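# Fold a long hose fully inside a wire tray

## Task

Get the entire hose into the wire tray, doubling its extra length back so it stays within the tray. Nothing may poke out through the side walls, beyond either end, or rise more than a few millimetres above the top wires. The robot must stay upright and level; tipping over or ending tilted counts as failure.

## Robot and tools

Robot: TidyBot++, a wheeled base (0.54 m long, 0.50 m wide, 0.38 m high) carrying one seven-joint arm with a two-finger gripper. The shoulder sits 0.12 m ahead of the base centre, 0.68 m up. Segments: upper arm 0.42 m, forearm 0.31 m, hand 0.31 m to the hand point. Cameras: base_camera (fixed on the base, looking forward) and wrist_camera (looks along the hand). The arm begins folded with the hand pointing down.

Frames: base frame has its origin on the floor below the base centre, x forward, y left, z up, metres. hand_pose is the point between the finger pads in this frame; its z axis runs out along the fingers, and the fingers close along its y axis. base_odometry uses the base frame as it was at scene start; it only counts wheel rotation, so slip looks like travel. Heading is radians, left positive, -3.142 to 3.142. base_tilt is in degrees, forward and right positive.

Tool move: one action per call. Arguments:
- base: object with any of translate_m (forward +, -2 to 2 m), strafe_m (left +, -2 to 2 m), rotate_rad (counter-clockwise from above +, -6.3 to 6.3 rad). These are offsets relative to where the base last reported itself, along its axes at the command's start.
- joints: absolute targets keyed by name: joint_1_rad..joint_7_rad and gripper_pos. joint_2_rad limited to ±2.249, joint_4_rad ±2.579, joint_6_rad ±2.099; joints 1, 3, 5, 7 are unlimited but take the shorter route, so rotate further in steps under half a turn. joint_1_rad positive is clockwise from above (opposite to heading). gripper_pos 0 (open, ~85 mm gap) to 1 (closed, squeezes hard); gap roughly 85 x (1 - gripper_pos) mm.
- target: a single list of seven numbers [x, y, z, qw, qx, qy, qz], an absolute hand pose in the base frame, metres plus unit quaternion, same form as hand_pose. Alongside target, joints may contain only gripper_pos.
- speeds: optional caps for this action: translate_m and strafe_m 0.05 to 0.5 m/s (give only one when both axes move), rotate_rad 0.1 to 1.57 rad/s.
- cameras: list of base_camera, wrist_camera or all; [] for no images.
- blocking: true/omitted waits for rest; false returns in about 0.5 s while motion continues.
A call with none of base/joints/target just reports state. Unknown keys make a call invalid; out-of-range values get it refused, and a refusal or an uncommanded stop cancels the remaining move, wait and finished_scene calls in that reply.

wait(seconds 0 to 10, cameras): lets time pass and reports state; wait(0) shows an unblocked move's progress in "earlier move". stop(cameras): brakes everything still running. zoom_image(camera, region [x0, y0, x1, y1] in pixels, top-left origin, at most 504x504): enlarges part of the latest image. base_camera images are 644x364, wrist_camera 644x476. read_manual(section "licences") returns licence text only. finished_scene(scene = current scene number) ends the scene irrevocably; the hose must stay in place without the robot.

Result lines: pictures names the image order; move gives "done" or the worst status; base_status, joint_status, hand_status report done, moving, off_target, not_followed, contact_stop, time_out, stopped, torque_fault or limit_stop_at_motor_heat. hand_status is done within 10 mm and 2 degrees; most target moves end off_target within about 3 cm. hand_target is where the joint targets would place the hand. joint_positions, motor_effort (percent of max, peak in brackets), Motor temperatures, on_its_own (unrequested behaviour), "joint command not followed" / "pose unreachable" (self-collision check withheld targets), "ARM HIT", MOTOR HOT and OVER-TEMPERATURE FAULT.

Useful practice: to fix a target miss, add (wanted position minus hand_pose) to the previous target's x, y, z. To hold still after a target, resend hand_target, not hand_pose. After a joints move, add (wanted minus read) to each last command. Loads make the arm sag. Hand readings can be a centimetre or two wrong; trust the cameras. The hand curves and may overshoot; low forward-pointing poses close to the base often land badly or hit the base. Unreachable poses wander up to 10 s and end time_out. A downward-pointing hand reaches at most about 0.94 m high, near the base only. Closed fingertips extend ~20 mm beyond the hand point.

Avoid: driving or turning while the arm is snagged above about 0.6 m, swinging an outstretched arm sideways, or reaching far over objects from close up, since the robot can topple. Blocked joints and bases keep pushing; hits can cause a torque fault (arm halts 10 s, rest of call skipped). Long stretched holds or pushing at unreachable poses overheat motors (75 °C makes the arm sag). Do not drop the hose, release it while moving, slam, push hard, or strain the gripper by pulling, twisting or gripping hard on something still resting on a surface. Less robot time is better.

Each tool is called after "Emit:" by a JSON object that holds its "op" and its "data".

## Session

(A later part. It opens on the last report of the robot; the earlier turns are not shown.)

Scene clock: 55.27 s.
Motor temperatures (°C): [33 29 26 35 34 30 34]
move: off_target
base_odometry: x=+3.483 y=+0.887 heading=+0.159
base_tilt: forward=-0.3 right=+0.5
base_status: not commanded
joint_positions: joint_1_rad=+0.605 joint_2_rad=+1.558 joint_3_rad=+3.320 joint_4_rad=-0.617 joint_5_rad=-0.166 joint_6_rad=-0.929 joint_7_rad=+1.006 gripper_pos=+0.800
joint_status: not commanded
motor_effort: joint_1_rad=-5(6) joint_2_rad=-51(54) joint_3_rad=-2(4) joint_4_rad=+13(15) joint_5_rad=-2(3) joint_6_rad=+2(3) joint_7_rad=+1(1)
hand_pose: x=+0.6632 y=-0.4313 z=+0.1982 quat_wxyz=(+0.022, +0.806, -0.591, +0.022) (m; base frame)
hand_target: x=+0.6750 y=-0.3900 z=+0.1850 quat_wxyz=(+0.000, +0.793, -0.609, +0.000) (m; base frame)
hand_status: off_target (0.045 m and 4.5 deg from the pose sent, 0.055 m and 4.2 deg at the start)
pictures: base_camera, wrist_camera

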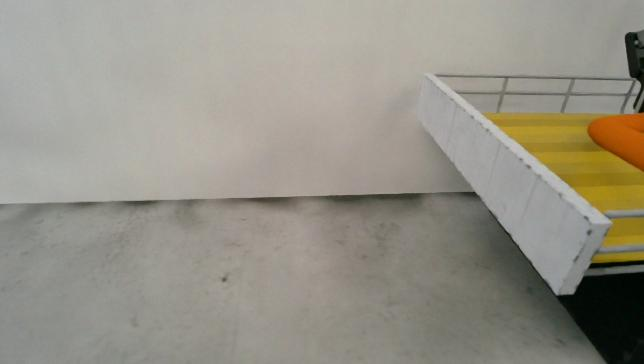

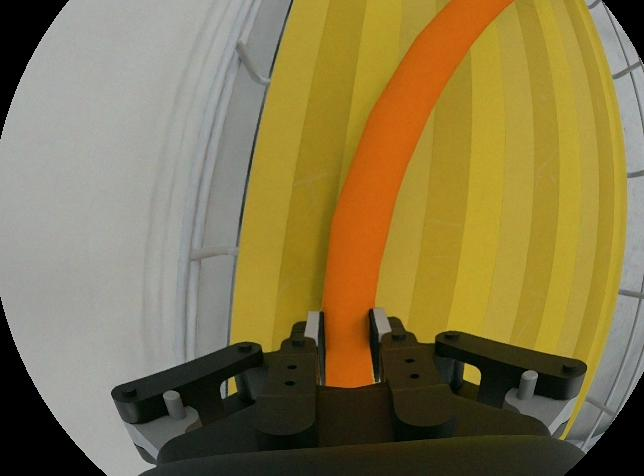

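Emit:
{"op": "move", "data": {"target": [0.675, -0.39, 0.170, 0, 0.766, -0.643, 0]}}

Emit:
{"op": "zoom_image", "data": {"camera": "base_camera", "region": [400, 0, 644, 364]}}

Scene clock: 56.37 s.
Motor temperatures (°C): [33 29 26 35 34 30 34]
move: off_target
base_odometry: x=+3.483 y=+0.887 heading=+0.159
base_tilt: forward=-0.4 right=+0.6
base_status: not commanded
joint_positions: joint_1_rad=+0.604 joint_2_rad=+1.574 joint_3_rad=+3.322 joint_4_rad=-0.577 joint_5_rad=-0.166 joint_6_rad=-0.951 joint_7_rad=+0.918 gripper_pos=+0.800
joint_status: not commanded
motor_effort: joint_1_rad=-4(5) joint_2_rad=-48(51) joint_3_rad=-2(3) joint_4_rad=+14(15) joint_5_rad=-2(3) joint_6_rad=+4(5) joint_7_rad=-1(1)
hand_pose: x=+0.6683 y=-0.4326 z=+0.1979 quat_wxyz=(+0.021, +0.781, -0.623, +0.024) (m; base frame)
hand_target: x=+0.6750 y=-0.3900 z=+0.1700 quat_wxyz=(+0.000, +0.766, -0.643, +0.000) (m; base frame)
hand_status: off_target (0.051 m and 4.7 deg from the pose sent, 0.051 m and 8.4 deg at the start)
pictures: base_camera, wrist_camera

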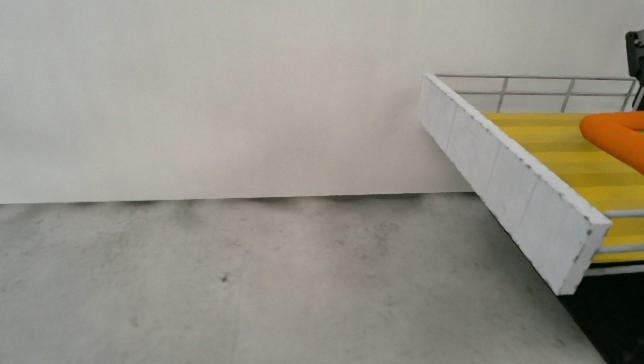

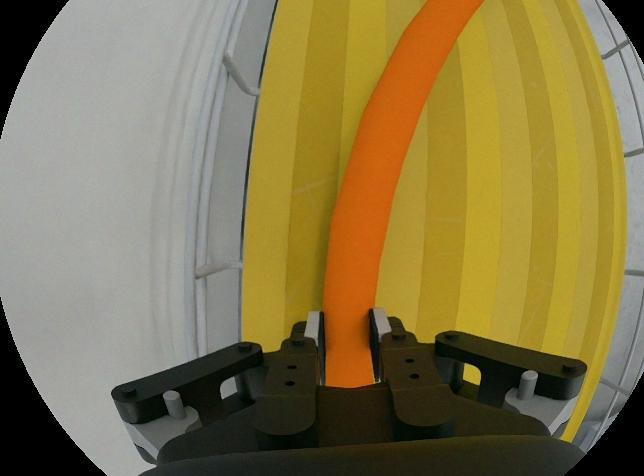

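Scaled by 1.385.

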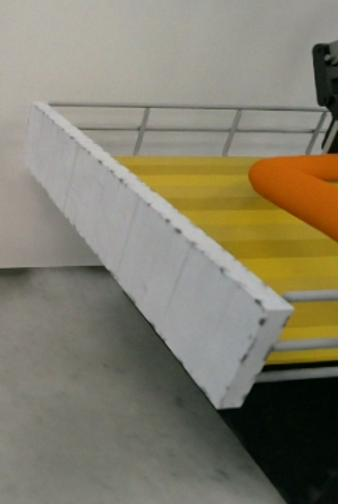

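Emit:
{"op": "move", "data": {"joints": {"gripper_pos": 0.5}}}

Emit:
{"op": "move", "data": {"joints": {"gripper_pos": 0.15}}}

Scene clock: 57.60 s.
Motor temperatures (°C): [33 29 26 35 34 30 34]
move: done
base_odometry: x=+3.483 y=+0.887 heading=+0.159
base_tilt: forward=-0.3 right=+0.5
base_status: not commanded
joint_positions: joint_1_rad=+0.593 joint_2_rad=+1.603 joint_3_rad=+3.323 joint_4_rad=-0.569 joint_5_rad=-0.182 joint_6_rad=-0.951 joint_7_rad=+0.913 gripper_pos=+0.500
joint_status: all done
motor_effort: joint_1_rad=-1(3) joint_2_rad=-51(54) joint_3_rad=+0(2) joint_4_rad=+13(15) joint_5_rad=+0(2) joint_6_rad=+1(5) joint_7_rad=+1(1)
hand_pose: x=+0.6669 y=-0.4175 z=+0.1798 quat_wxyz=(+0.015, +0.781, -0.624, +0.014) (m; base frame)
hand_target: x=+0.6750 y=-0.3900 z=+0.1700 quat_wxyz=(+0.000, +0.766, -0.643, +0.000) (m; base frame)
hand_status: not commanded
pictures: base_camera, wrist_camera

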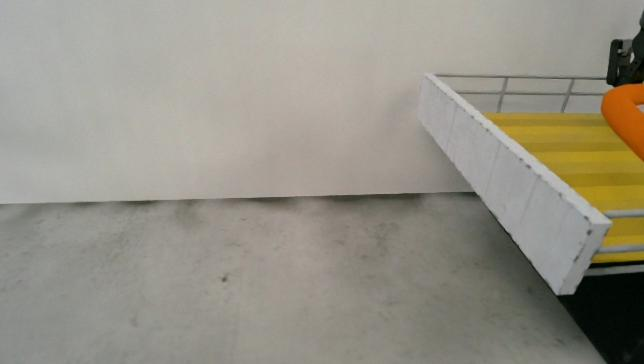

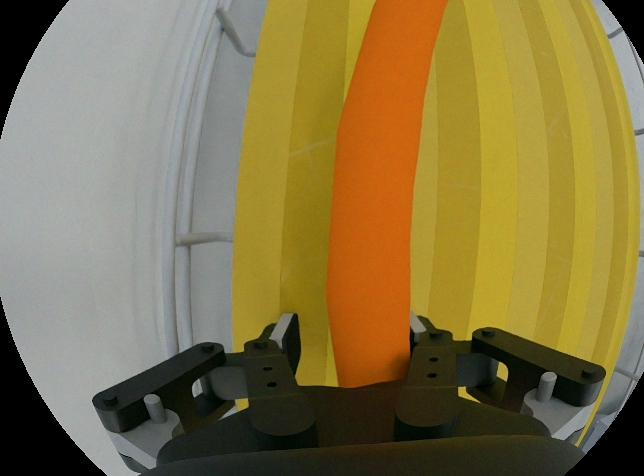

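Scene clock: 58.33 s.
Motor temperatures (°C): [33 29 26 35 34 30 34]
move: done
base_odometry: x=+3.483 y=+0.887 heading=+0.159
base_tilt: forward=-0.4 right=+0.5
base_status: not commanded
joint_positions: joint_1_rad=+0.593 joint_2_rad=+1.604 joint_3_rad=+3.323 joint_4_rad=-0.569 joint_5_rad=-0.182 joint_6_rad=-0.951 joint_7_rad=+0.913 gripper_pos=+0.150
joint_status: all done
motor_effort: joint_1_rad=-1(1) joint_2_rad=-53(54) joint_3_rad=+0(0) joint_4_rad=+13(14) joint_5_rad=+0(1) joint_6_rad=+1(1) joint_7_rad=+0(1)
hand_pose: x=+0.6667 y=-0.4174 z=+0.1794 quat_wxyz=(+0.016, +0.781, -0.624, +0.014) (m; base frame)
hand_target: x=+0.6750 y=-0.3900 z=+0.1700 quat_wxyz=(+0.000, +0.766, -0.643, +0.000) (m; base frame)
hand_status: not commanded
pictures: base_camera, wrist_camera

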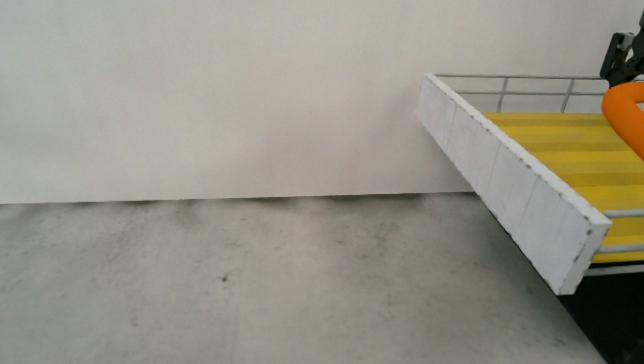

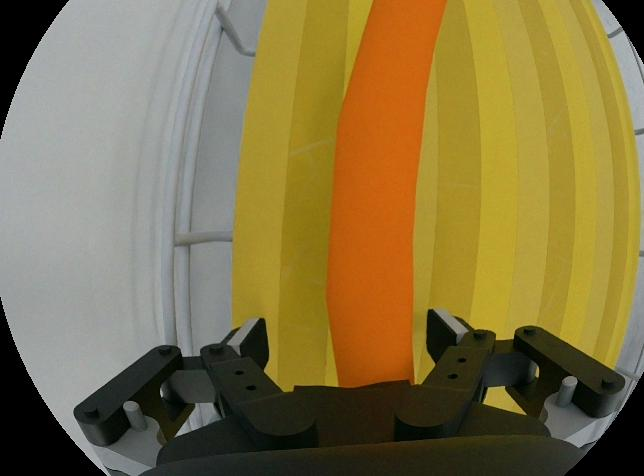

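Emit:
{"op": "move", "data": {"target": [0.67, -0.39, 0.27, 0, 0.766, -0.643, 0], "cameras": []}}

Emit:
{"op": "move", "data": {"target": [0.50, -0.36, 0.47, 0, 1, 0, 0]}}

Scene clock: 60.07 s.
Motor temperatures (°C): [33 29 26 35 34 30 34]
move: off_target
base_odometry: x=+3.483 y=+0.887 heading=+0.159
base_tilt: forward=-0.4 right=+0.5
base_status: not commanded
joint_positions: joint_1_rad=+0.577 joint_2_rad=+1.389 joint_3_rad=+3.337 joint_4_rad=-0.761 joint_5_rad=-0.204 joint_6_rad=-0.951 joint_7_rad=+0.913 gripper_pos=+0.150
joint_status: not commanded
motor_effort: joint_1_rad=+0(2) joint_2_rad=-53(56) joint_3_rad=+1(1) joint_4_rad=+13(15) joint_5_rad=+0(1) joint_6_rad=+1(1) joint_7_rad=+0(1)
hand_pose: x=+0.6728 y=-0.4198 z=+0.2770 quat_wxyz=(+0.011, +0.771, -0.636, +0.028) (m; base frame)
hand_target: x=+0.6700 y=-0.3900 z=+0.2700 quat_wxyz=(+0.000, +0.766, -0.643, +0.000) (m; base frame)
hand_status: off_target (0.031 m and 3.5 deg from the pose sent, 0.095 m and 3.7 deg at the start)
pictures: none
No camera images: "cameras" was empty.

Scene clock: 62.57 s.
Motor temperatures (°C): [33 29 26 35 34 30 34]
move: off_target
base_odometry: x=+3.483 y=+0.887 heading=+0.159
base_tilt: forward=-0.4 right=+0.5
base_status: not commanded
joint_positions: joint_1_rad=+0.740 joint_2_rad=+0.767 joint_3_rad=+3.142 joint_4_rad=-1.520 joint_5_rad=-0.030 joint_6_rad=-0.909 joint_7_rad=+2.260 gripper_pos=+0.150
joint_status: not commanded
motor_effort: joint_1_rad=+0(2) joint_2_rad=-39(55) joint_3_rad=-2(2) joint_4_rad=+12(14) joint_5_rad=+0(1) joint_6_rad=+0(1) joint_7_rad=+0(2)
hand_pose: x=+0.5029 y=-0.3392 z=+0.4675 quat_wxyz=(-0.027, +0.999, -0.035, -0.013) (m; base frame)
hand_target: x=+0.5000 y=-0.3600 z=+0.4700 quat_wxyz=(+0.000, +1.000, +0.000, +0.000) (m; base frame)
hand_status: off_target (0.021 m and 5.3 deg from the pose sent, 0.266 m and 79.1 deg at the start)
pictures: base_camera, wrist_camera

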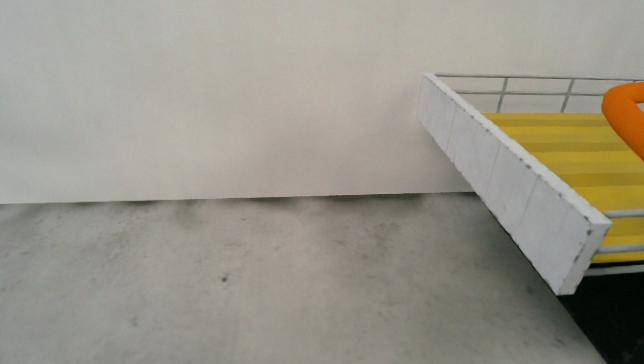

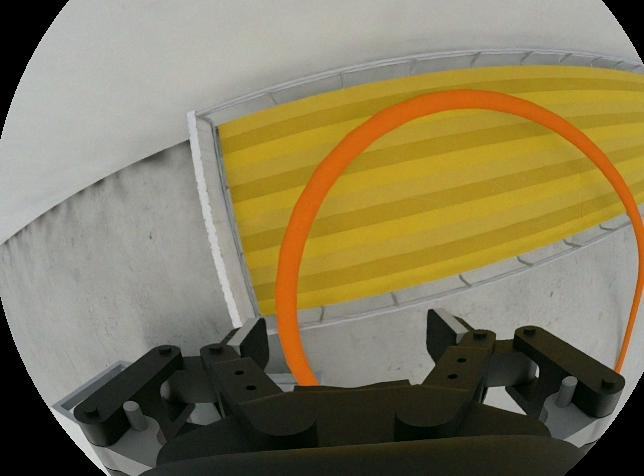

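Emit:
{"op": "move", "data": {"base": {"translate_m": -0.15}, "target": [0.42, -0.36, 0.50, 0, 1, 0, 0]}}

Scene clock: 64.20 s.
Motor temperatures (°C): [33 29 26 35 34 30 34]
move: off_target
base_odometry: x=+3.335 y=+0.863 heading=+0.159
base_tilt: forward=-0.4 right=+0.5
base_status: done
joint_positions: joint_1_rad=+0.864 joint_2_rad=+0.616 joint_3_rad=+3.151 joint_4_rad=-1.706 joint_5_rad=-0.030 joint_6_rad=-0.873 joint_7_rad=+2.394 gripper_pos=+0.150
joint_status: not commanded
motor_effort: joint_1_rad=+0(3) joint_2_rad=-34(41) joint_3_rad=-1(3) joint_4_rad=+12(13) joint_5_rad=+0(1) joint_6_rad=+0(1) joint_7_rad=+1(1)
hand_pose: x=+0.4187 y=-0.3444 z=+0.5000 quat_wxyz=(-0.025, +0.999, -0.034, -0.011) (m; base frame)
hand_target: x=+0.4200 y=-0.3600 z=+0.5000 quat_wxyz=(+0.000, +1.000, +0.000, +0.000) (m; base frame)
hand_status: off_target (0.016 m and 5.0 deg from the pose sent, 0.091 m and 5.3 deg at the start)
pictures: base_camera, wrist_camera

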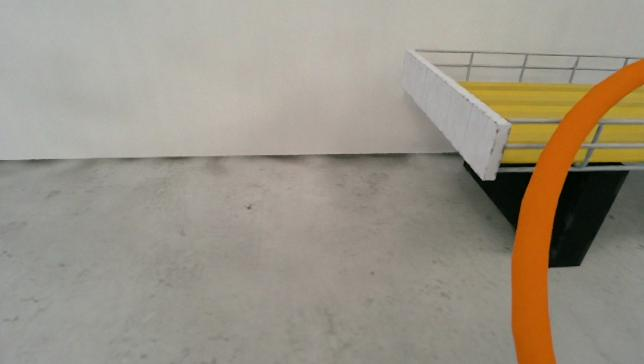

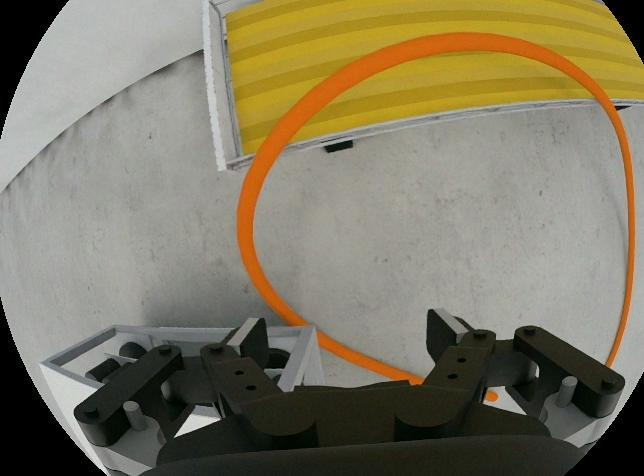

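Emit:
{"op": "move", "data": {"target": [0.47, -0.19, 0.32, 0, 1, 0, 0]}}

Scene clock: 66.80 s.
Motor temperatures (°C): [33 29 26 35 34 30 34]
move: off_target
base_odometry: x=+3.335 y=+0.863 heading=+0.159
base_tilt: forward=-0.3 right=+0.5
base_status: not commanded
joint_positions: joint_1_rad=+0.552 joint_2_rad=+0.905 joint_3_rad=+3.096 joint_4_rad=-2.000 joint_5_rad=+0.146 joint_6_rad=-0.276 joint_7_rad=+1.951 gripper_pos=+0.150
joint_status: not commanded
motor_effort: joint_1_rad=-1(3) joint_2_rad=-34(38) joint_3_rad=-2(3) joint_4_rad=+4(12) joint_5_rad=+0(1) joint_6_rad=+0(0) joint_7_rad=+0(1)
hand_pose: x=+0.4603 y=-0.1947 z=+0.3256 quat_wxyz=(-0.007, +1.000, +0.000, -0.017) (m; base frame)
hand_target: x=+0.4700 y=-0.1900 z=+0.3200 quat_wxyz=(+0.000, +1.000, +0.000, +0.000) (m; base frame)
hand_status: off_target (0.012 m and 2.1 deg from the pose sent, 0.243 m and 5.0 deg at the start)
pictures: base_camera, wrist_camera

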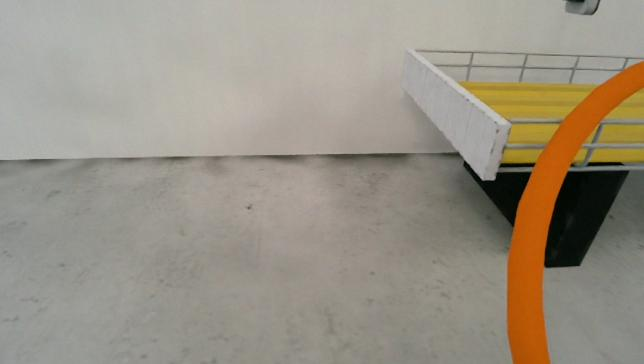

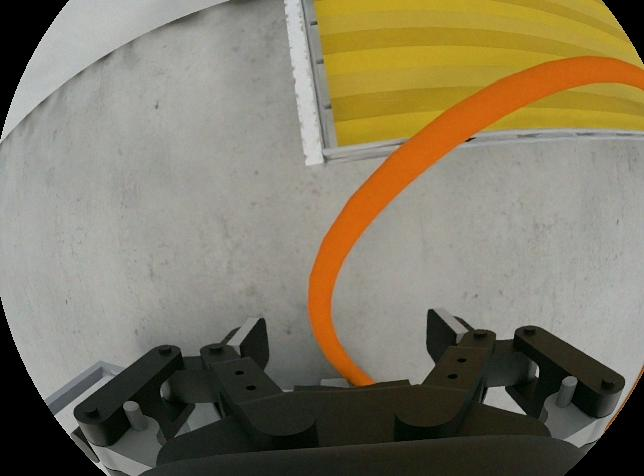

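Emit:
{"op": "move", "data": {"target": [0.45, -0.18, 0.10, 0, 1, 0, 0]}}

Scene clock: 68.77 s.
Motor temperatures (°C): [33 29 26 35 34 30 34]
move: off_target
base_odometry: x=+3.335 y=+0.863 heading=+0.159
base_tilt: forward=-0.4 right=+0.5
base_status: not commanded
joint_positions: joint_1_rad=+0.500 joint_2_rad=+1.457 joint_3_rad=+3.164 joint_4_rad=-1.822 joint_5_rad=+0.216 joint_6_rad=+0.077 joint_7_rad=+1.852 gripper_pos=+0.150
joint_status: not commanded
motor_effort: joint_1_rad=+0(1) joint_2_rad=-36(39) joint_3_rad=-1(2) joint_4_rad=-1(5) joint_5_rad=+0(1) joint_6_rad=+0(1) joint_7_rad=+1(1)
hand_pose: x=+0.4275 y=-0.1768 z=+0.1074 quat_wxyz=(-0.012, +1.000, -0.004, -0.029) (m; base frame)
hand_target: x=+0.4500 y=-0.1800 z=+0.1000 quat_wxyz=(+0.000, +1.000, +0.000, +0.000) (m; base frame)
hand_status: off_target (0.024 m and 3.6 deg from the pose sent, 0.226 m and 2.1 deg at the start)
pictures: base_camera, wrist_camera

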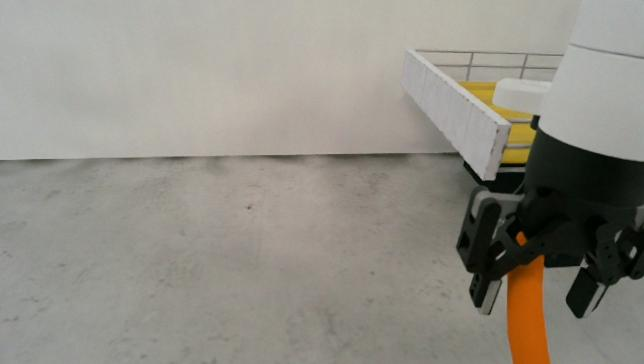

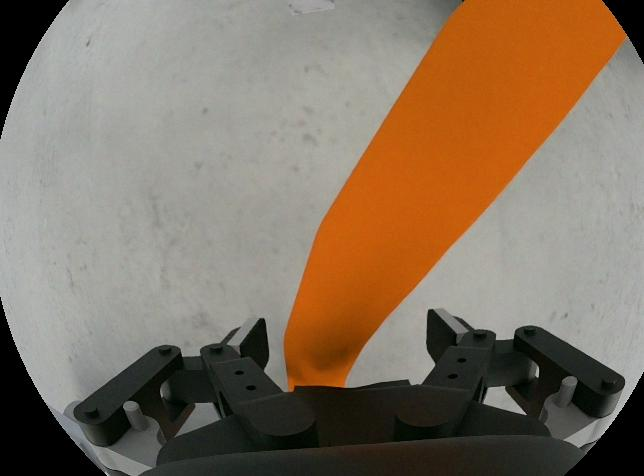

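Emit:
{"op": "move", "data": {"target": [0.455, -0.175, 0.05, 0, 1, 0, 0]}}

Scene clock: 69.93 s.
Motor temperatures (°C): [33 29 26 35 34 30 34]
move: off_target
base_odometry: x=+3.335 y=+0.863 heading=+0.159
base_tilt: forward=-0.4 right=+0.6
base_status: not commanded
joint_positions: joint_1_rad=+0.482 joint_2_rad=+1.578 joint_3_rad=+3.164 joint_4_rad=-1.705 joint_5_rad=+0.216 joint_6_rad=+0.078 joint_7_rad=+1.840 gripper_pos=+0.150
joint_status: not commanded
motor_effort: joint_1_rad=+0(1) joint_2_rad=-36(38) joint_3_rad=-1(2) joint_4_rad=-1(3) joint_5_rad=+0(1) joint_6_rad=+0(1) joint_7_rad=+0(1)
hand_pose: x=+0.4311 y=-0.1719 z=+0.0566 quat_wxyz=(-0.012, +0.999, +0.000, -0.030) (m; base frame)
hand_target: x=+0.4550 y=-0.1750 z=+0.0500 quat_wxyz=(+0.000, +1.000, +0.000, +0.000) (m; base frame)
hand_status: off_target (0.025 m and 3.7 deg from the pose sent, 0.064 m and 3.6 deg at the start)
pictures: base_camera, wrist_camera

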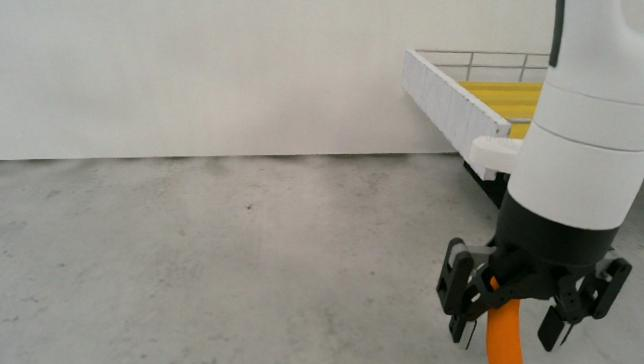

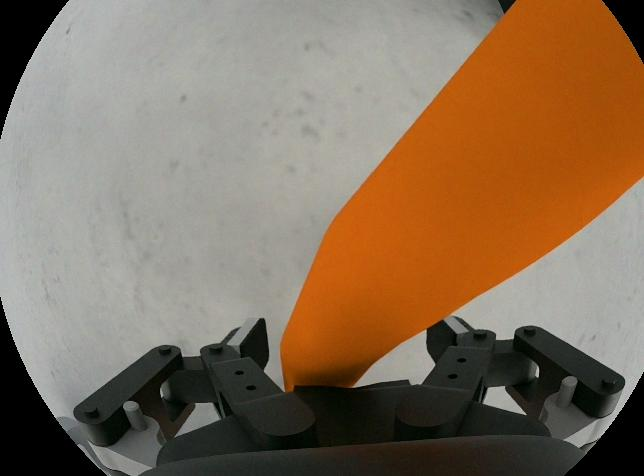

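Grip.

Emit:
{"op": "move", "data": {"joints": {"gripper_pos": 0.88}}}

Emit:
{"op": "move", "data": {"target": [0.45, -0.19, 0.30, 0, 1, 0, 0]}}

Scene clock: 71.00 s.
Motor temperatures (°C): [33 29 26 35 34 30 34]
move: off_target
base_odometry: x=+3.335 y=+0.863 heading=+0.159
base_tilt: forward=-0.4 right=+0.5
base_status: not commanded
joint_positions: joint_1_rad=+0.482 joint_2_rad=+1.580 joint_3_rad=+3.170 joint_4_rad=-1.705 joint_5_rad=+0.216 joint_6_rad=+0.079 joint_7_rad=+1.833 gripper_pos=+0.757
joint_status: gripper_pos off_target (ended at +0.757, target +0.880)
motor_effort: joint_1_rad=-2(3) joint_2_rad=-38(39) joint_3_rad=-1(3) joint_4_rad=-1(2) joint_5_rad=+0(1) joint_6_rad=+1(1) joint_7_rad=+1(2)
hand_pose: x=+0.4286 y=-0.1742 z=+0.0559 quat_wxyz=(-0.010, +0.999, -0.003, -0.032) (m; base frame)
hand_target: x=+0.4550 y=-0.1750 z=+0.0500 quat_wxyz=(+0.000, +1.000, +0.000, +0.000) (m; base frame)
hand_status: not commanded
pictures: base_camera, wrist_camera

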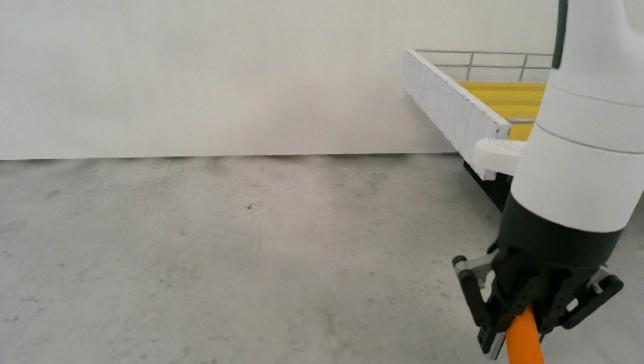

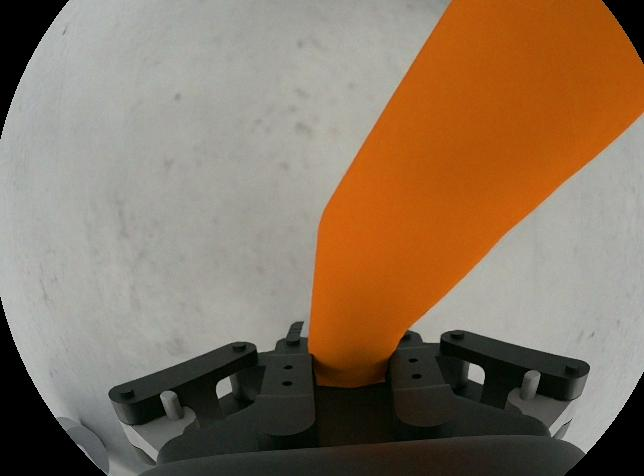

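Scene clock: 72.87 s.
Motor temperatures (°C): [33 29 26 35 34 30 34]
move: off_target
base_odometry: x=+3.335 y=+0.863 heading=+0.159
base_tilt: forward=-0.3 right=+0.5
base_status: not commanded
joint_positions: joint_1_rad=+0.526 joint_2_rad=+0.989 joint_3_rad=+3.122 joint_4_rad=-2.048 joint_5_rad=+0.216 joint_6_rad=-0.066 joint_7_rad=+1.833 gripper_pos=+0.759
joint_status: not commanded
motor_effort: joint_1_rad=-1(2) joint_2_rad=-36(44) joint_3_rad=-2(2) joint_4_rad=+2(4) joint_5_rad=+0(1) joint_6_rad=+1(3) joint_7_rad=+1(2)
hand_pose: x=+0.4662 y=-0.1926 z=+0.2897 quat_wxyz=(+0.009, +1.000, -0.019, +0.019) (m; base frame)
hand_target: x=+0.4500 y=-0.1900 z=+0.3000 quat_wxyz=(+0.000, +1.000, +0.000, +0.000) (m; base frame)
hand_status: off_target (0.019 m and 3.2 deg from the pose sent, 0.246 m and 3.9 deg at the start)
pictures: base_camera, wrist_camera

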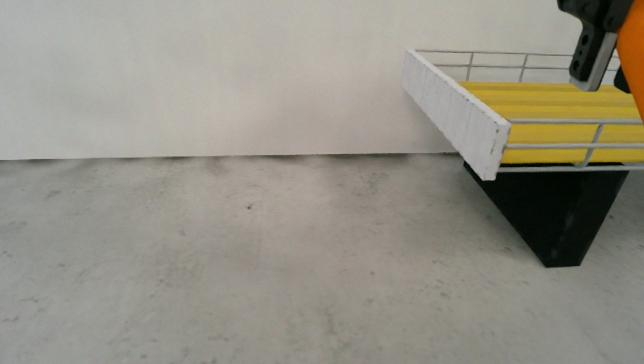

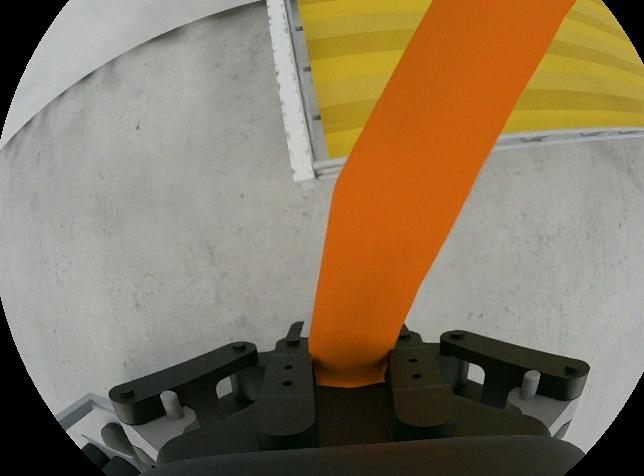

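Emit:
{"op": "move", "data": {"target": [0.45, -0.25, 0.48, 0, 0.924, 0.383, 0]}}

Emit:
{"op": "move", "data": {"target": [0.50, -0.30, 0.52, 0, 0.707, 0.707, 0]}}

Scene clock: 75.17 s.
Motor temperatures (°C): [33 29 26 35 34 30 34]
move: off_target
base_odometry: x=+3.335 y=+0.863 heading=+0.159
base_tilt: forward=-0.4 right=+0.6
base_status: not commanded
joint_positions: joint_1_rad=+0.784 joint_2_rad=+0.601 joint_3_rad=+2.952 joint_4_rad=-1.953 joint_5_rad=+0.215 joint_6_rad=-0.625 joint_7_rad=+2.764 gripper_pos=+0.759
joint_status: not commanded
motor_effort: joint_1_rad=-2(3) joint_2_rad=-34(39) joint_3_rad=-4(5) joint_4_rad=+11(12) joint_5_rad=+1(2) joint_6_rad=+2(2) joint_7_rad=+2(3)
hand_pose: x=+0.4381 y=-0.2482 z=+0.4604 quat_wxyz=(-0.002, +0.932, +0.363, -0.012) (m; base frame)
hand_target: x=+0.4500 y=-0.2500 z=+0.4800 quat_wxyz=(+0.000, +0.924, +0.383, +0.000) (m; base frame)
hand_status: off_target (0.023 m and 2.8 deg from the pose sent, 0.199 m and 47.3 deg at the start)
pictures: base_camera, wrist_camera

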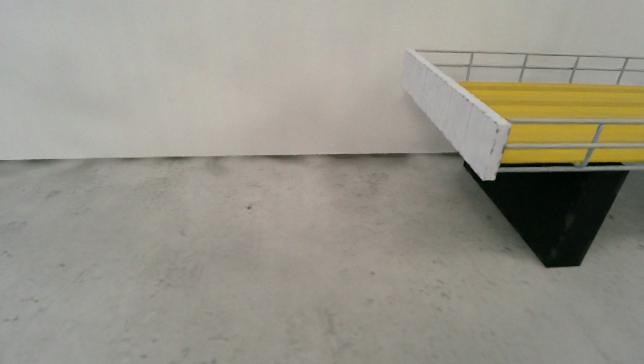

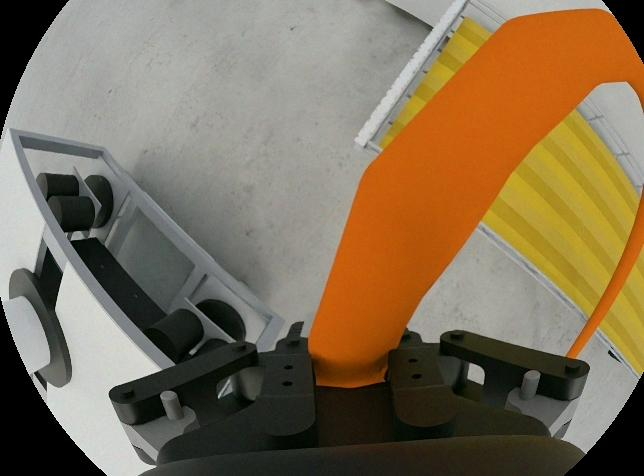

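Scene clock: 76.93 s.
Motor temperatures (°C): [33 29 26 35 34 30 34]
move: off_target
base_odometry: x=+3.335 y=+0.863 heading=+0.159
base_tilt: forward=-0.4 right=+0.5
base_status: not commanded
joint_positions: joint_1_rad=+0.880 joint_2_rad=+0.640 joint_3_rad=+2.816 joint_4_rad=-1.668 joint_5_rad=+0.228 joint_6_rad=-0.879 joint_7_rad=+3.515 gripper_pos=+0.759
joint_status: not commanded
motor_effort: joint_1_rad=-4(4) joint_2_rad=-39(39) joint_3_rad=-7(7) joint_4_rad=+15(16) joint_5_rad=-1(1) joint_6_rad=+3(3) joint_7_rad=+2(4)
hand_pose: x=+0.4961 y=-0.2907 z=+0.5092 quat_wxyz=(-0.005, +0.739, +0.673, +0.008) (m; base frame)
hand_target: x=+0.5000 y=-0.3000 z=+0.5200 quat_wxyz=(+0.000, +0.707, +0.707, +0.000) (m; base frame)
hand_status: off_target (0.015 m and 5.5 deg from the pose sent, 0.100 m and 47.4 deg at the start)
pictures: base_camera, wrist_camera

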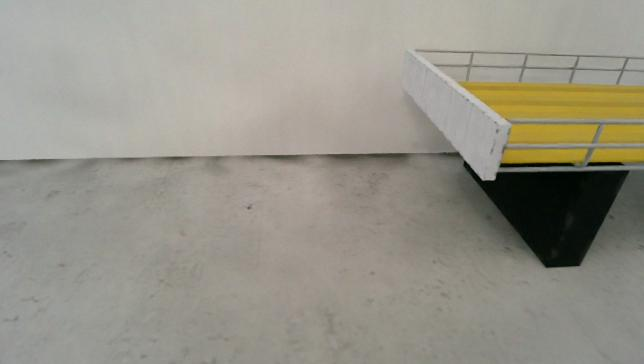

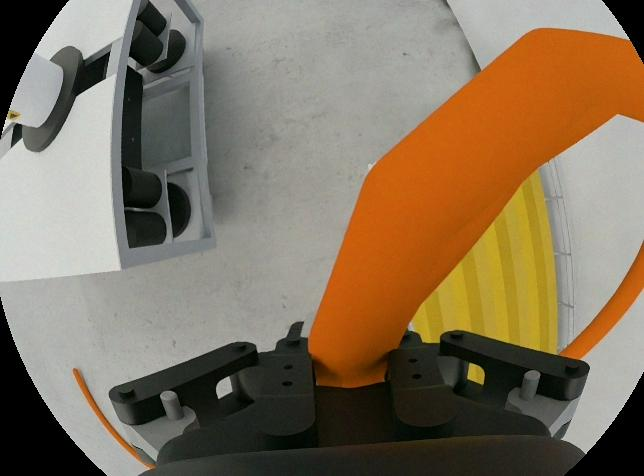

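Emit:
{"op": "move", "data": {"target": [0.61, -0.40, 0.45, 0, 0.707, 0.707, 0]}}

Scene clock: 79.03 s.
Motor temperatures (°C): [33 29 26 35 34 30 34]
move: off_target
base_odometry: x=+3.335 y=+0.863 heading=+0.159
base_tilt: forward=-0.4 right=+0.6
base_status: not commanded
joint_positions: joint_1_rad=+0.840 joint_2_rad=+1.034 joint_3_rad=+2.855 joint_4_rad=-1.087 joint_5_rad=+0.231 joint_6_rad=-1.073 joint_7_rad=+3.605 gripper_pos=+0.759
joint_status: not commanded
motor_effort: joint_1_rad=-2(3) joint_2_rad=-52(53) joint_3_rad=-7(7) joint_4_rad=+17(18) joint_5_rad=+0(1) joint_6_rad=+4(4) joint_7_rad=+1(3)
hand_pose: x=+0.5966 y=-0.3950 z=+0.4346 quat_wxyz=(-0.014, +0.745, +0.667, +0.020) (m; base frame)
hand_target: x=+0.6100 y=-0.4000 z=+0.4500 quat_wxyz=(+0.000, +0.707, +0.707, +0.000) (m; base frame)
hand_status: off_target (0.021 m and 6.9 deg from the pose sent, 0.169 m and 5.5 deg at the start)
pictures: base_camera, wrist_camera

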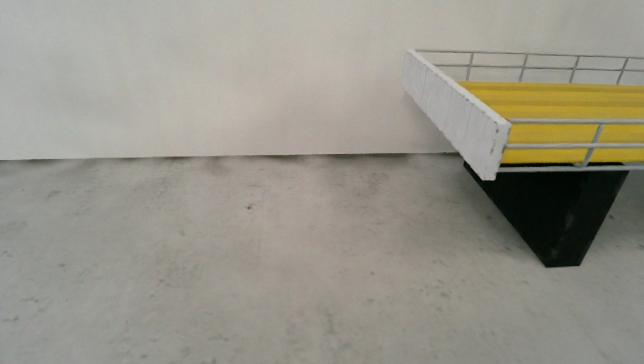

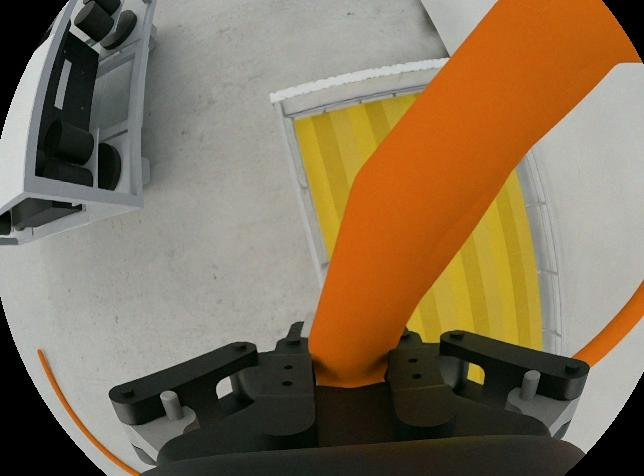

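Emit:
{"op": "move", "data": {"target": [0.625, -0.41, 0.31, 0, 0.707, 0.707, 0]}}

Scene clock: 80.83 s.
Motor temperatures (°C): [33 29 26 35 34 30 34]
move: off_target
base_odometry: x=+3.335 y=+0.863 heading=+0.159
base_tilt: forward=-0.4 right=+0.5
base_status: not commanded
joint_positions: joint_1_rad=+0.825 joint_2_rad=+1.299 joint_3_rad=+2.859 joint_4_rad=-0.987 joint_5_rad=+0.294 joint_6_rad=-1.017 joint_7_rad=+3.605 gripper_pos=+0.760
joint_status: not commanded
motor_effort: joint_1_rad=-1(3) joint_2_rad=-53(57) joint_3_rad=-7(7) joint_4_rad=+14(17) joint_5_rad=-1(1) joint_6_rad=+1(4) joint_7_rad=+1(2)
hand_pose: x=+0.5823 y=-0.3876 z=+0.2933 quat_wxyz=(-0.064, +0.737, +0.672, +0.005) (m; base frame)
hand_target: x=+0.6250 y=-0.4100 z=+0.3100 quat_wxyz=(+0.000, +0.707, +0.707, +0.000) (m; base frame)
hand_status: off_target (0.051 m and 9.1 deg from the pose sent, 0.129 m and 6.9 deg at the start)
pictures: base_camera, wrist_camera

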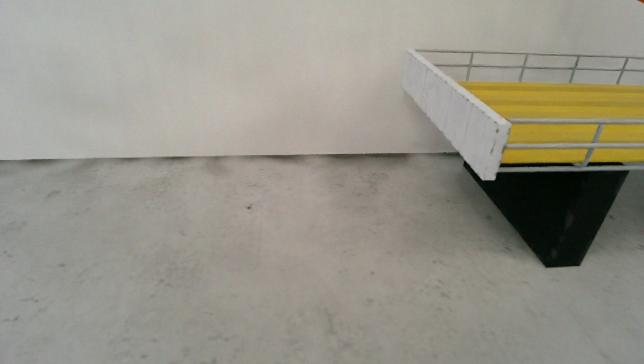

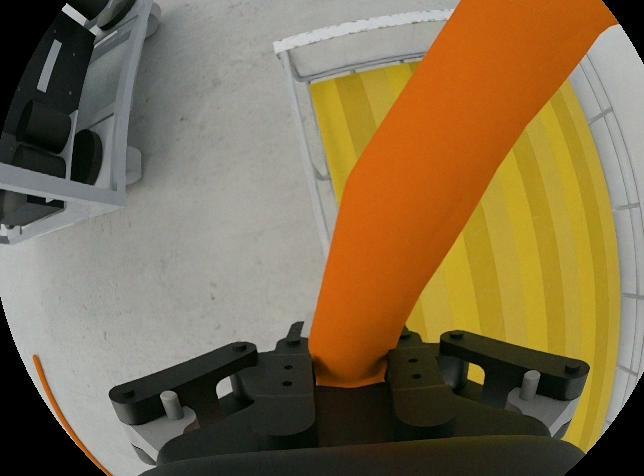

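Emit:
{"op": "move", "data": {"target": [0.62, -0.38, 0.40, 0.242, 0.664, 0.664, -0.242]}}

Scene clock: 84.03 s.
Motor temperatures (°C): [33 29 26 35 34 30 34]
move: off_target
base_odometry: x=+3.335 y=+0.863 heading=+0.159
base_tilt: forward=-0.3 right=+0.6
base_status: not commanded
joint_positions: joint_1_rad=+0.251 joint_2_rad=+1.073 joint_3_rad=+3.352 joint_4_rad=-1.545 joint_5_rad=+0.913 joint_6_rad=-0.638 joint_7_rad=+2.672 gripper_pos=+0.760
joint_status: not commanded
motor_effort: joint_1_rad=-3(4) joint_2_rad=-48(53) joint_3_rad=+5(7) joint_4_rad=+12(14) joint_5_rad=+5(6) joint_6_rad=-2(2) joint_7_rad=+2(2)
hand_pose: x=+0.5717 y=-0.3854 z=+0.3728 quat_wxyz=(+0.189, +0.678, +0.654, -0.277) (m; base frame)
hand_target: x=+0.6200 y=-0.3800 z=+0.4000 quat_wxyz=(+0.242, +0.664, +0.664, -0.242) (m; base frame)
hand_status: off_target (0.056 m and 7.5 deg from the pose sent, 0.113 m and 46.2 deg at the start)
pictures: base_camera, wrist_camera

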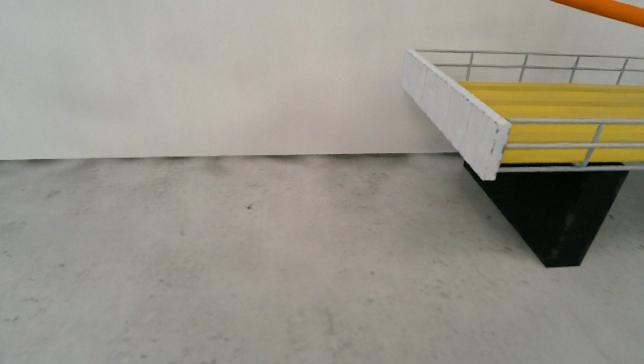

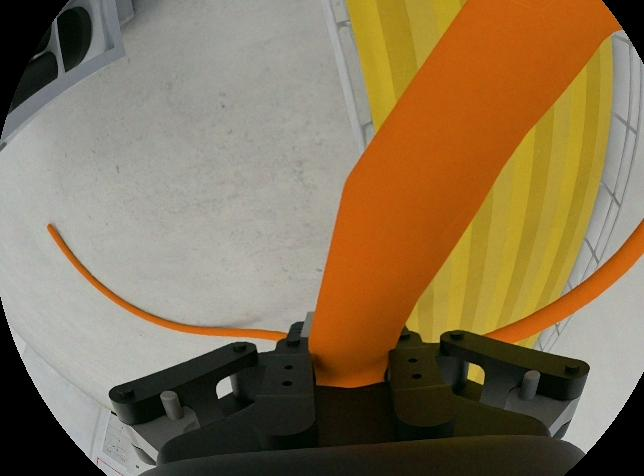

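Emit:
{"op": "move", "data": {"target": [0.66, -0.38, 0.28, 0.242, 0.664, 0.664, -0.242]}}

Scene clock: 87.03 s.
Motor temperatures (°C): [33 29 26 35 34 30 34]
move: off_target
base_odometry: x=+3.335 y=+0.863 heading=+0.159
base_tilt: forward=-0.4 right=+0.6
base_status: not commanded
joint_positions: joint_1_rad=+0.226 joint_2_rad=+1.344 joint_3_rad=+3.386 joint_4_rad=-1.328 joint_5_rad=+0.914 joint_6_rad=-0.617 joint_7_rad=+2.632 gripper_pos=+0.760
joint_status: not commanded
motor_effort: joint_1_rad=-3(4) joint_2_rad=-50(53) joint_3_rad=+6(6) joint_4_rad=+11(13) joint_5_rad=+5(6) joint_6_rad=-2(2) joint_7_rad=+1(2)
hand_pose: x=+0.6004 y=-0.3956 z=+0.2670 quat_wxyz=(+0.195, +0.658, +0.667, -0.292) (m; base frame)
hand_target: x=+0.6600 y=-0.3800 z=+0.2800 quat_wxyz=(+0.242, +0.664, +0.664, -0.242) (m; base frame)
hand_status: off_target (0.063 m and 7.9 deg from the pose sent, 0.128 m and 7.5 deg at the start)
pictures: base_camera, wrist_camera

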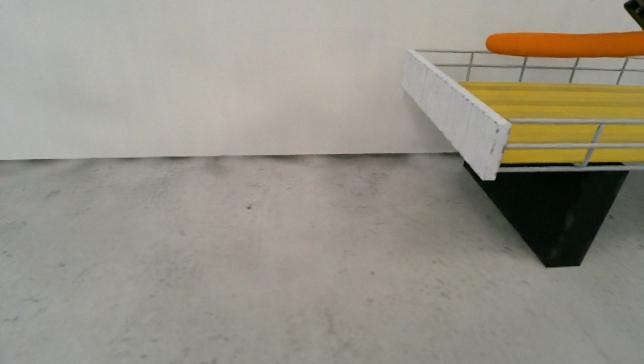

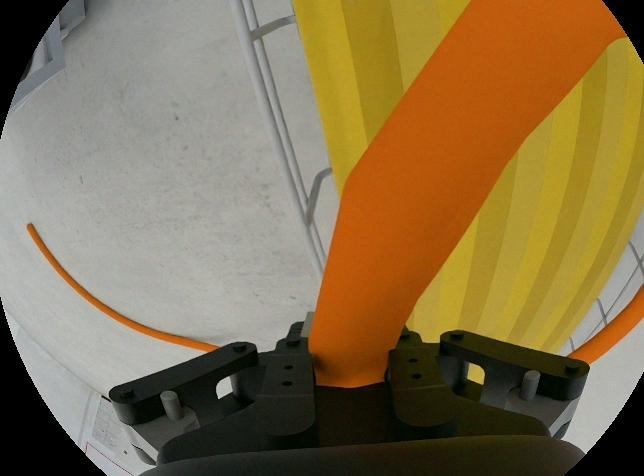

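Emit:
{"op": "move", "data": {"target": [0.685, -0.375, 0.23, 0.242, 0.664, 0.664, -0.242]}}

Emit:
{"op": "zoom_image", "data": {"camera": "base_camera", "region": [400, 0, 644, 200]}}

Scene clock: 88.33 s.
Motor temperatures (°C): [33 29 26 35 34 30 34]
move: off_target
base_odometry: x=+3.335 y=+0.863 heading=+0.159
base_tilt: forward=-0.4 right=+0.5
base_status: not commanded
joint_positions: joint_1_rad=+0.225 joint_2_rad=+1.470 joint_3_rad=+3.386 joint_4_rad=-1.148 joint_5_rad=+0.854 joint_6_rad=-0.617 joint_7_rad=+2.632 gripper_pos=+0.760
joint_status: not commanded
motor_effort: joint_1_rad=-4(4) joint_2_rad=-52(53) joint_3_rad=+5(6) joint_4_rad=+12(13) joint_5_rad=+5(6) joint_6_rad=+0(2) joint_7_rad=+2(2)
hand_pose: x=+0.6393 y=-0.3941 z=+0.2188 quat_wxyz=(+0.213, +0.670, +0.659, -0.269) (m; base frame)
hand_target: x=+0.6850 y=-0.3750 z=+0.2300 quat_wxyz=(+0.242, +0.664, +0.664, -0.242) (m; base frame)
hand_status: off_target (0.051 m and 4.6 deg from the pose sent, 0.095 m and 7.9 deg at the start)
pictures: base_camera, wrist_camera

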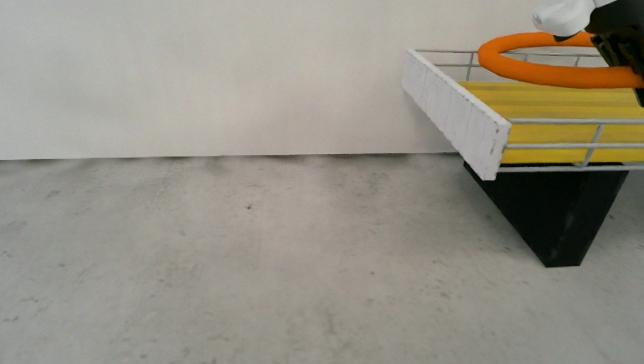

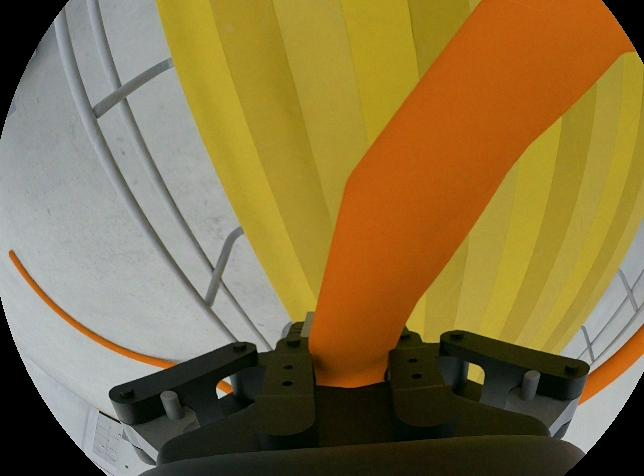

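Scaled by 2.066.

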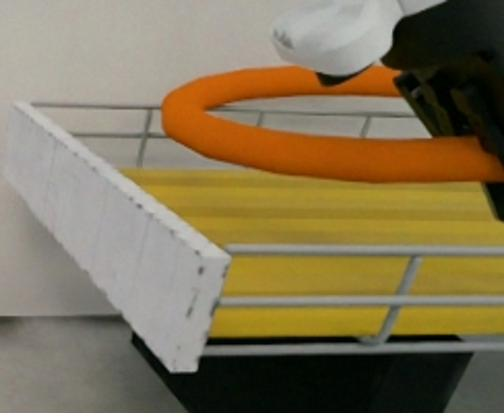

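Emit:
{"op": "move", "data": {"target": [0.66, -0.375, 0.205, 0.242, 0.664, 0.664, -0.242]}}

Emit:
{"op": "zoom_image", "data": {"camera": "base_camera", "region": [400, 0, 644, 200]}}

Scene clock: 89.37 s.
Motor temperatures (°C): [33 29 26 35 34 30 34]
move: off_target
base_odometry: x=+3.335 y=+0.863 heading=+0.159
base_tilt: forward=-0.3 right=+0.5
base_status: not commanded
joint_positions: joint_1_rad=+0.204 joint_2_rad=+1.493 joint_3_rad=+3.424 joint_4_rad=-1.181 joint_5_rad=+0.855 joint_6_rad=-0.578 joint_7_rad=+2.567 gripper_pos=+0.760
joint_status: not commanded
motor_effort: joint_1_rad=-3(4) joint_2_rad=-50(52) joint_3_rad=+6(6) joint_4_rad=+11(13) joint_5_rad=+5(6) joint_6_rad=-1(1) joint_7_rad=+2(3)
hand_pose: x=+0.6245 y=-0.3928 z=+0.2054 quat_wxyz=(+0.216, +0.676, +0.650, -0.272) (m; base frame)
hand_target: x=+0.6600 y=-0.3750 z=+0.2050 quat_wxyz=(+0.242, +0.664, +0.664, -0.242) (m; base frame)
hand_status: off_target (0.040 m and 5.0 deg from the pose sent, 0.031 m and 4.6 deg at the start)
pictures: base_camera, wrist_camera

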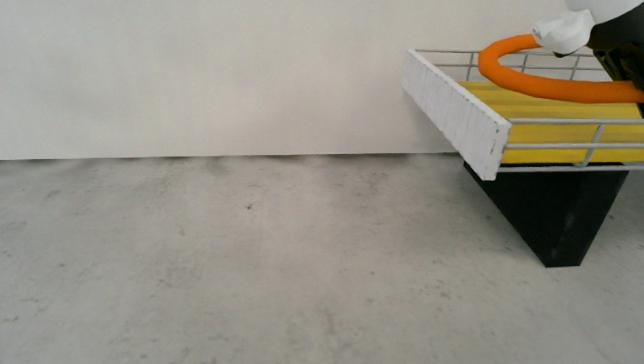

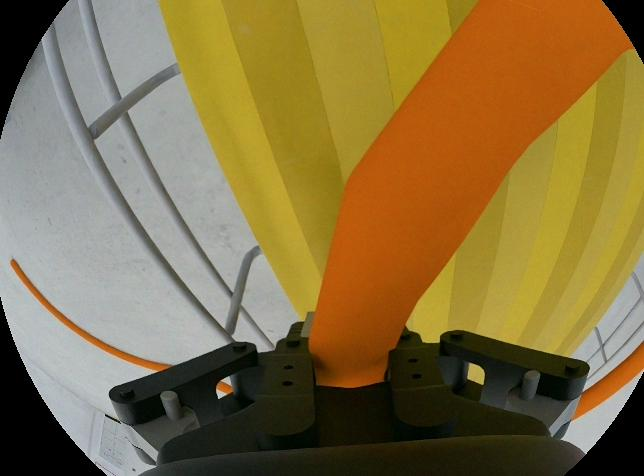

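Scaled by 2.066.

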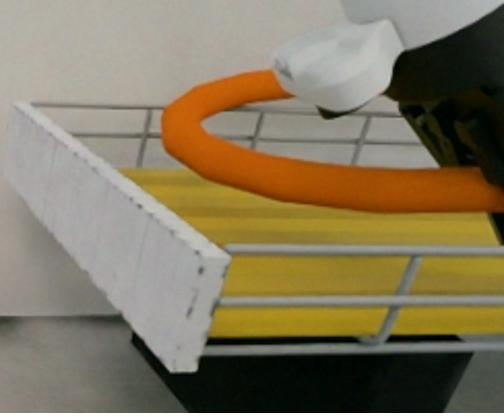

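Emit:
{"op": "move", "data": {"target": [0.645, -0.375, 0.205, 0.196, 0.539, 0.770, -0.280]}}

Emit:
{"op": "zoom_image", "data": {"camera": "base_camera", "region": [400, 0, 644, 200]}}

Scene clock: 90.47 s.
Motor temperatures (°C): [33 29 26 35 34 30 34]
move: off_target
base_odometry: x=+3.335 y=+0.863 heading=+0.159
base_tilt: forward=-0.4 right=+0.5
base_status: not commanded
joint_positions: joint_1_rad=+0.204 joint_2_rad=+1.493 joint_3_rad=+3.415 joint_4_rad=-1.244 joint_5_rad=+0.949 joint_6_rad=-0.574 joint_7_rad=+2.721 gripper_pos=+0.760
joint_status: not commanded
motor_effort: joint_1_rad=-4(5) joint_2_rad=-49(51) joint_3_rad=+6(6) joint_4_rad=+10(11) joint_5_rad=+5(5) joint_6_rad=-1(3) joint_7_rad=+2(3)
hand_pose: x=+0.6011 y=-0.3927 z=+0.2014 quat_wxyz=(+0.177, +0.586, +0.727, -0.310) (m; base frame)
hand_target: x=+0.6450 y=-0.3750 z=+0.2050 quat_wxyz=(+0.196, +0.539, +0.770, -0.280) (m; base frame)
hand_status: off_target (0.047 m and 8.4 deg from the pose sent, 0.027 m and 21.1 deg at the start)
pictures: base_camera, wrist_camera

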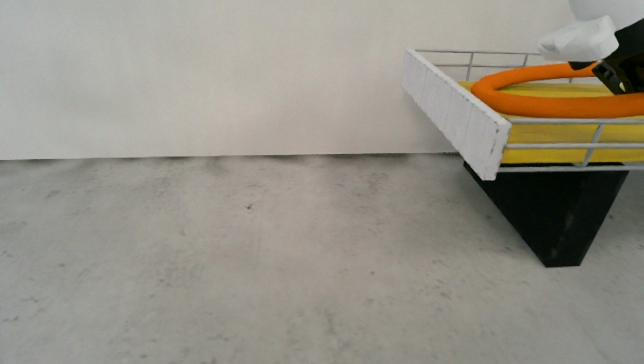

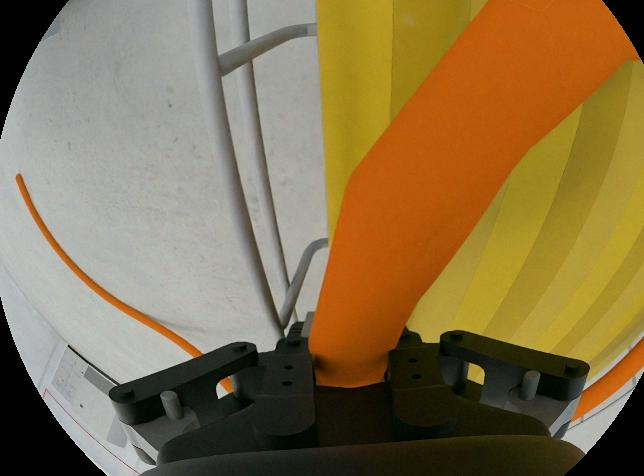

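Scaled by 2.066.

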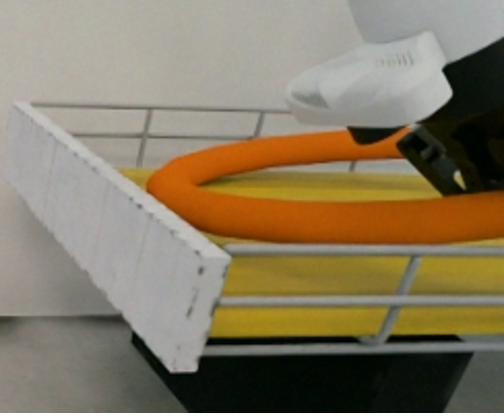

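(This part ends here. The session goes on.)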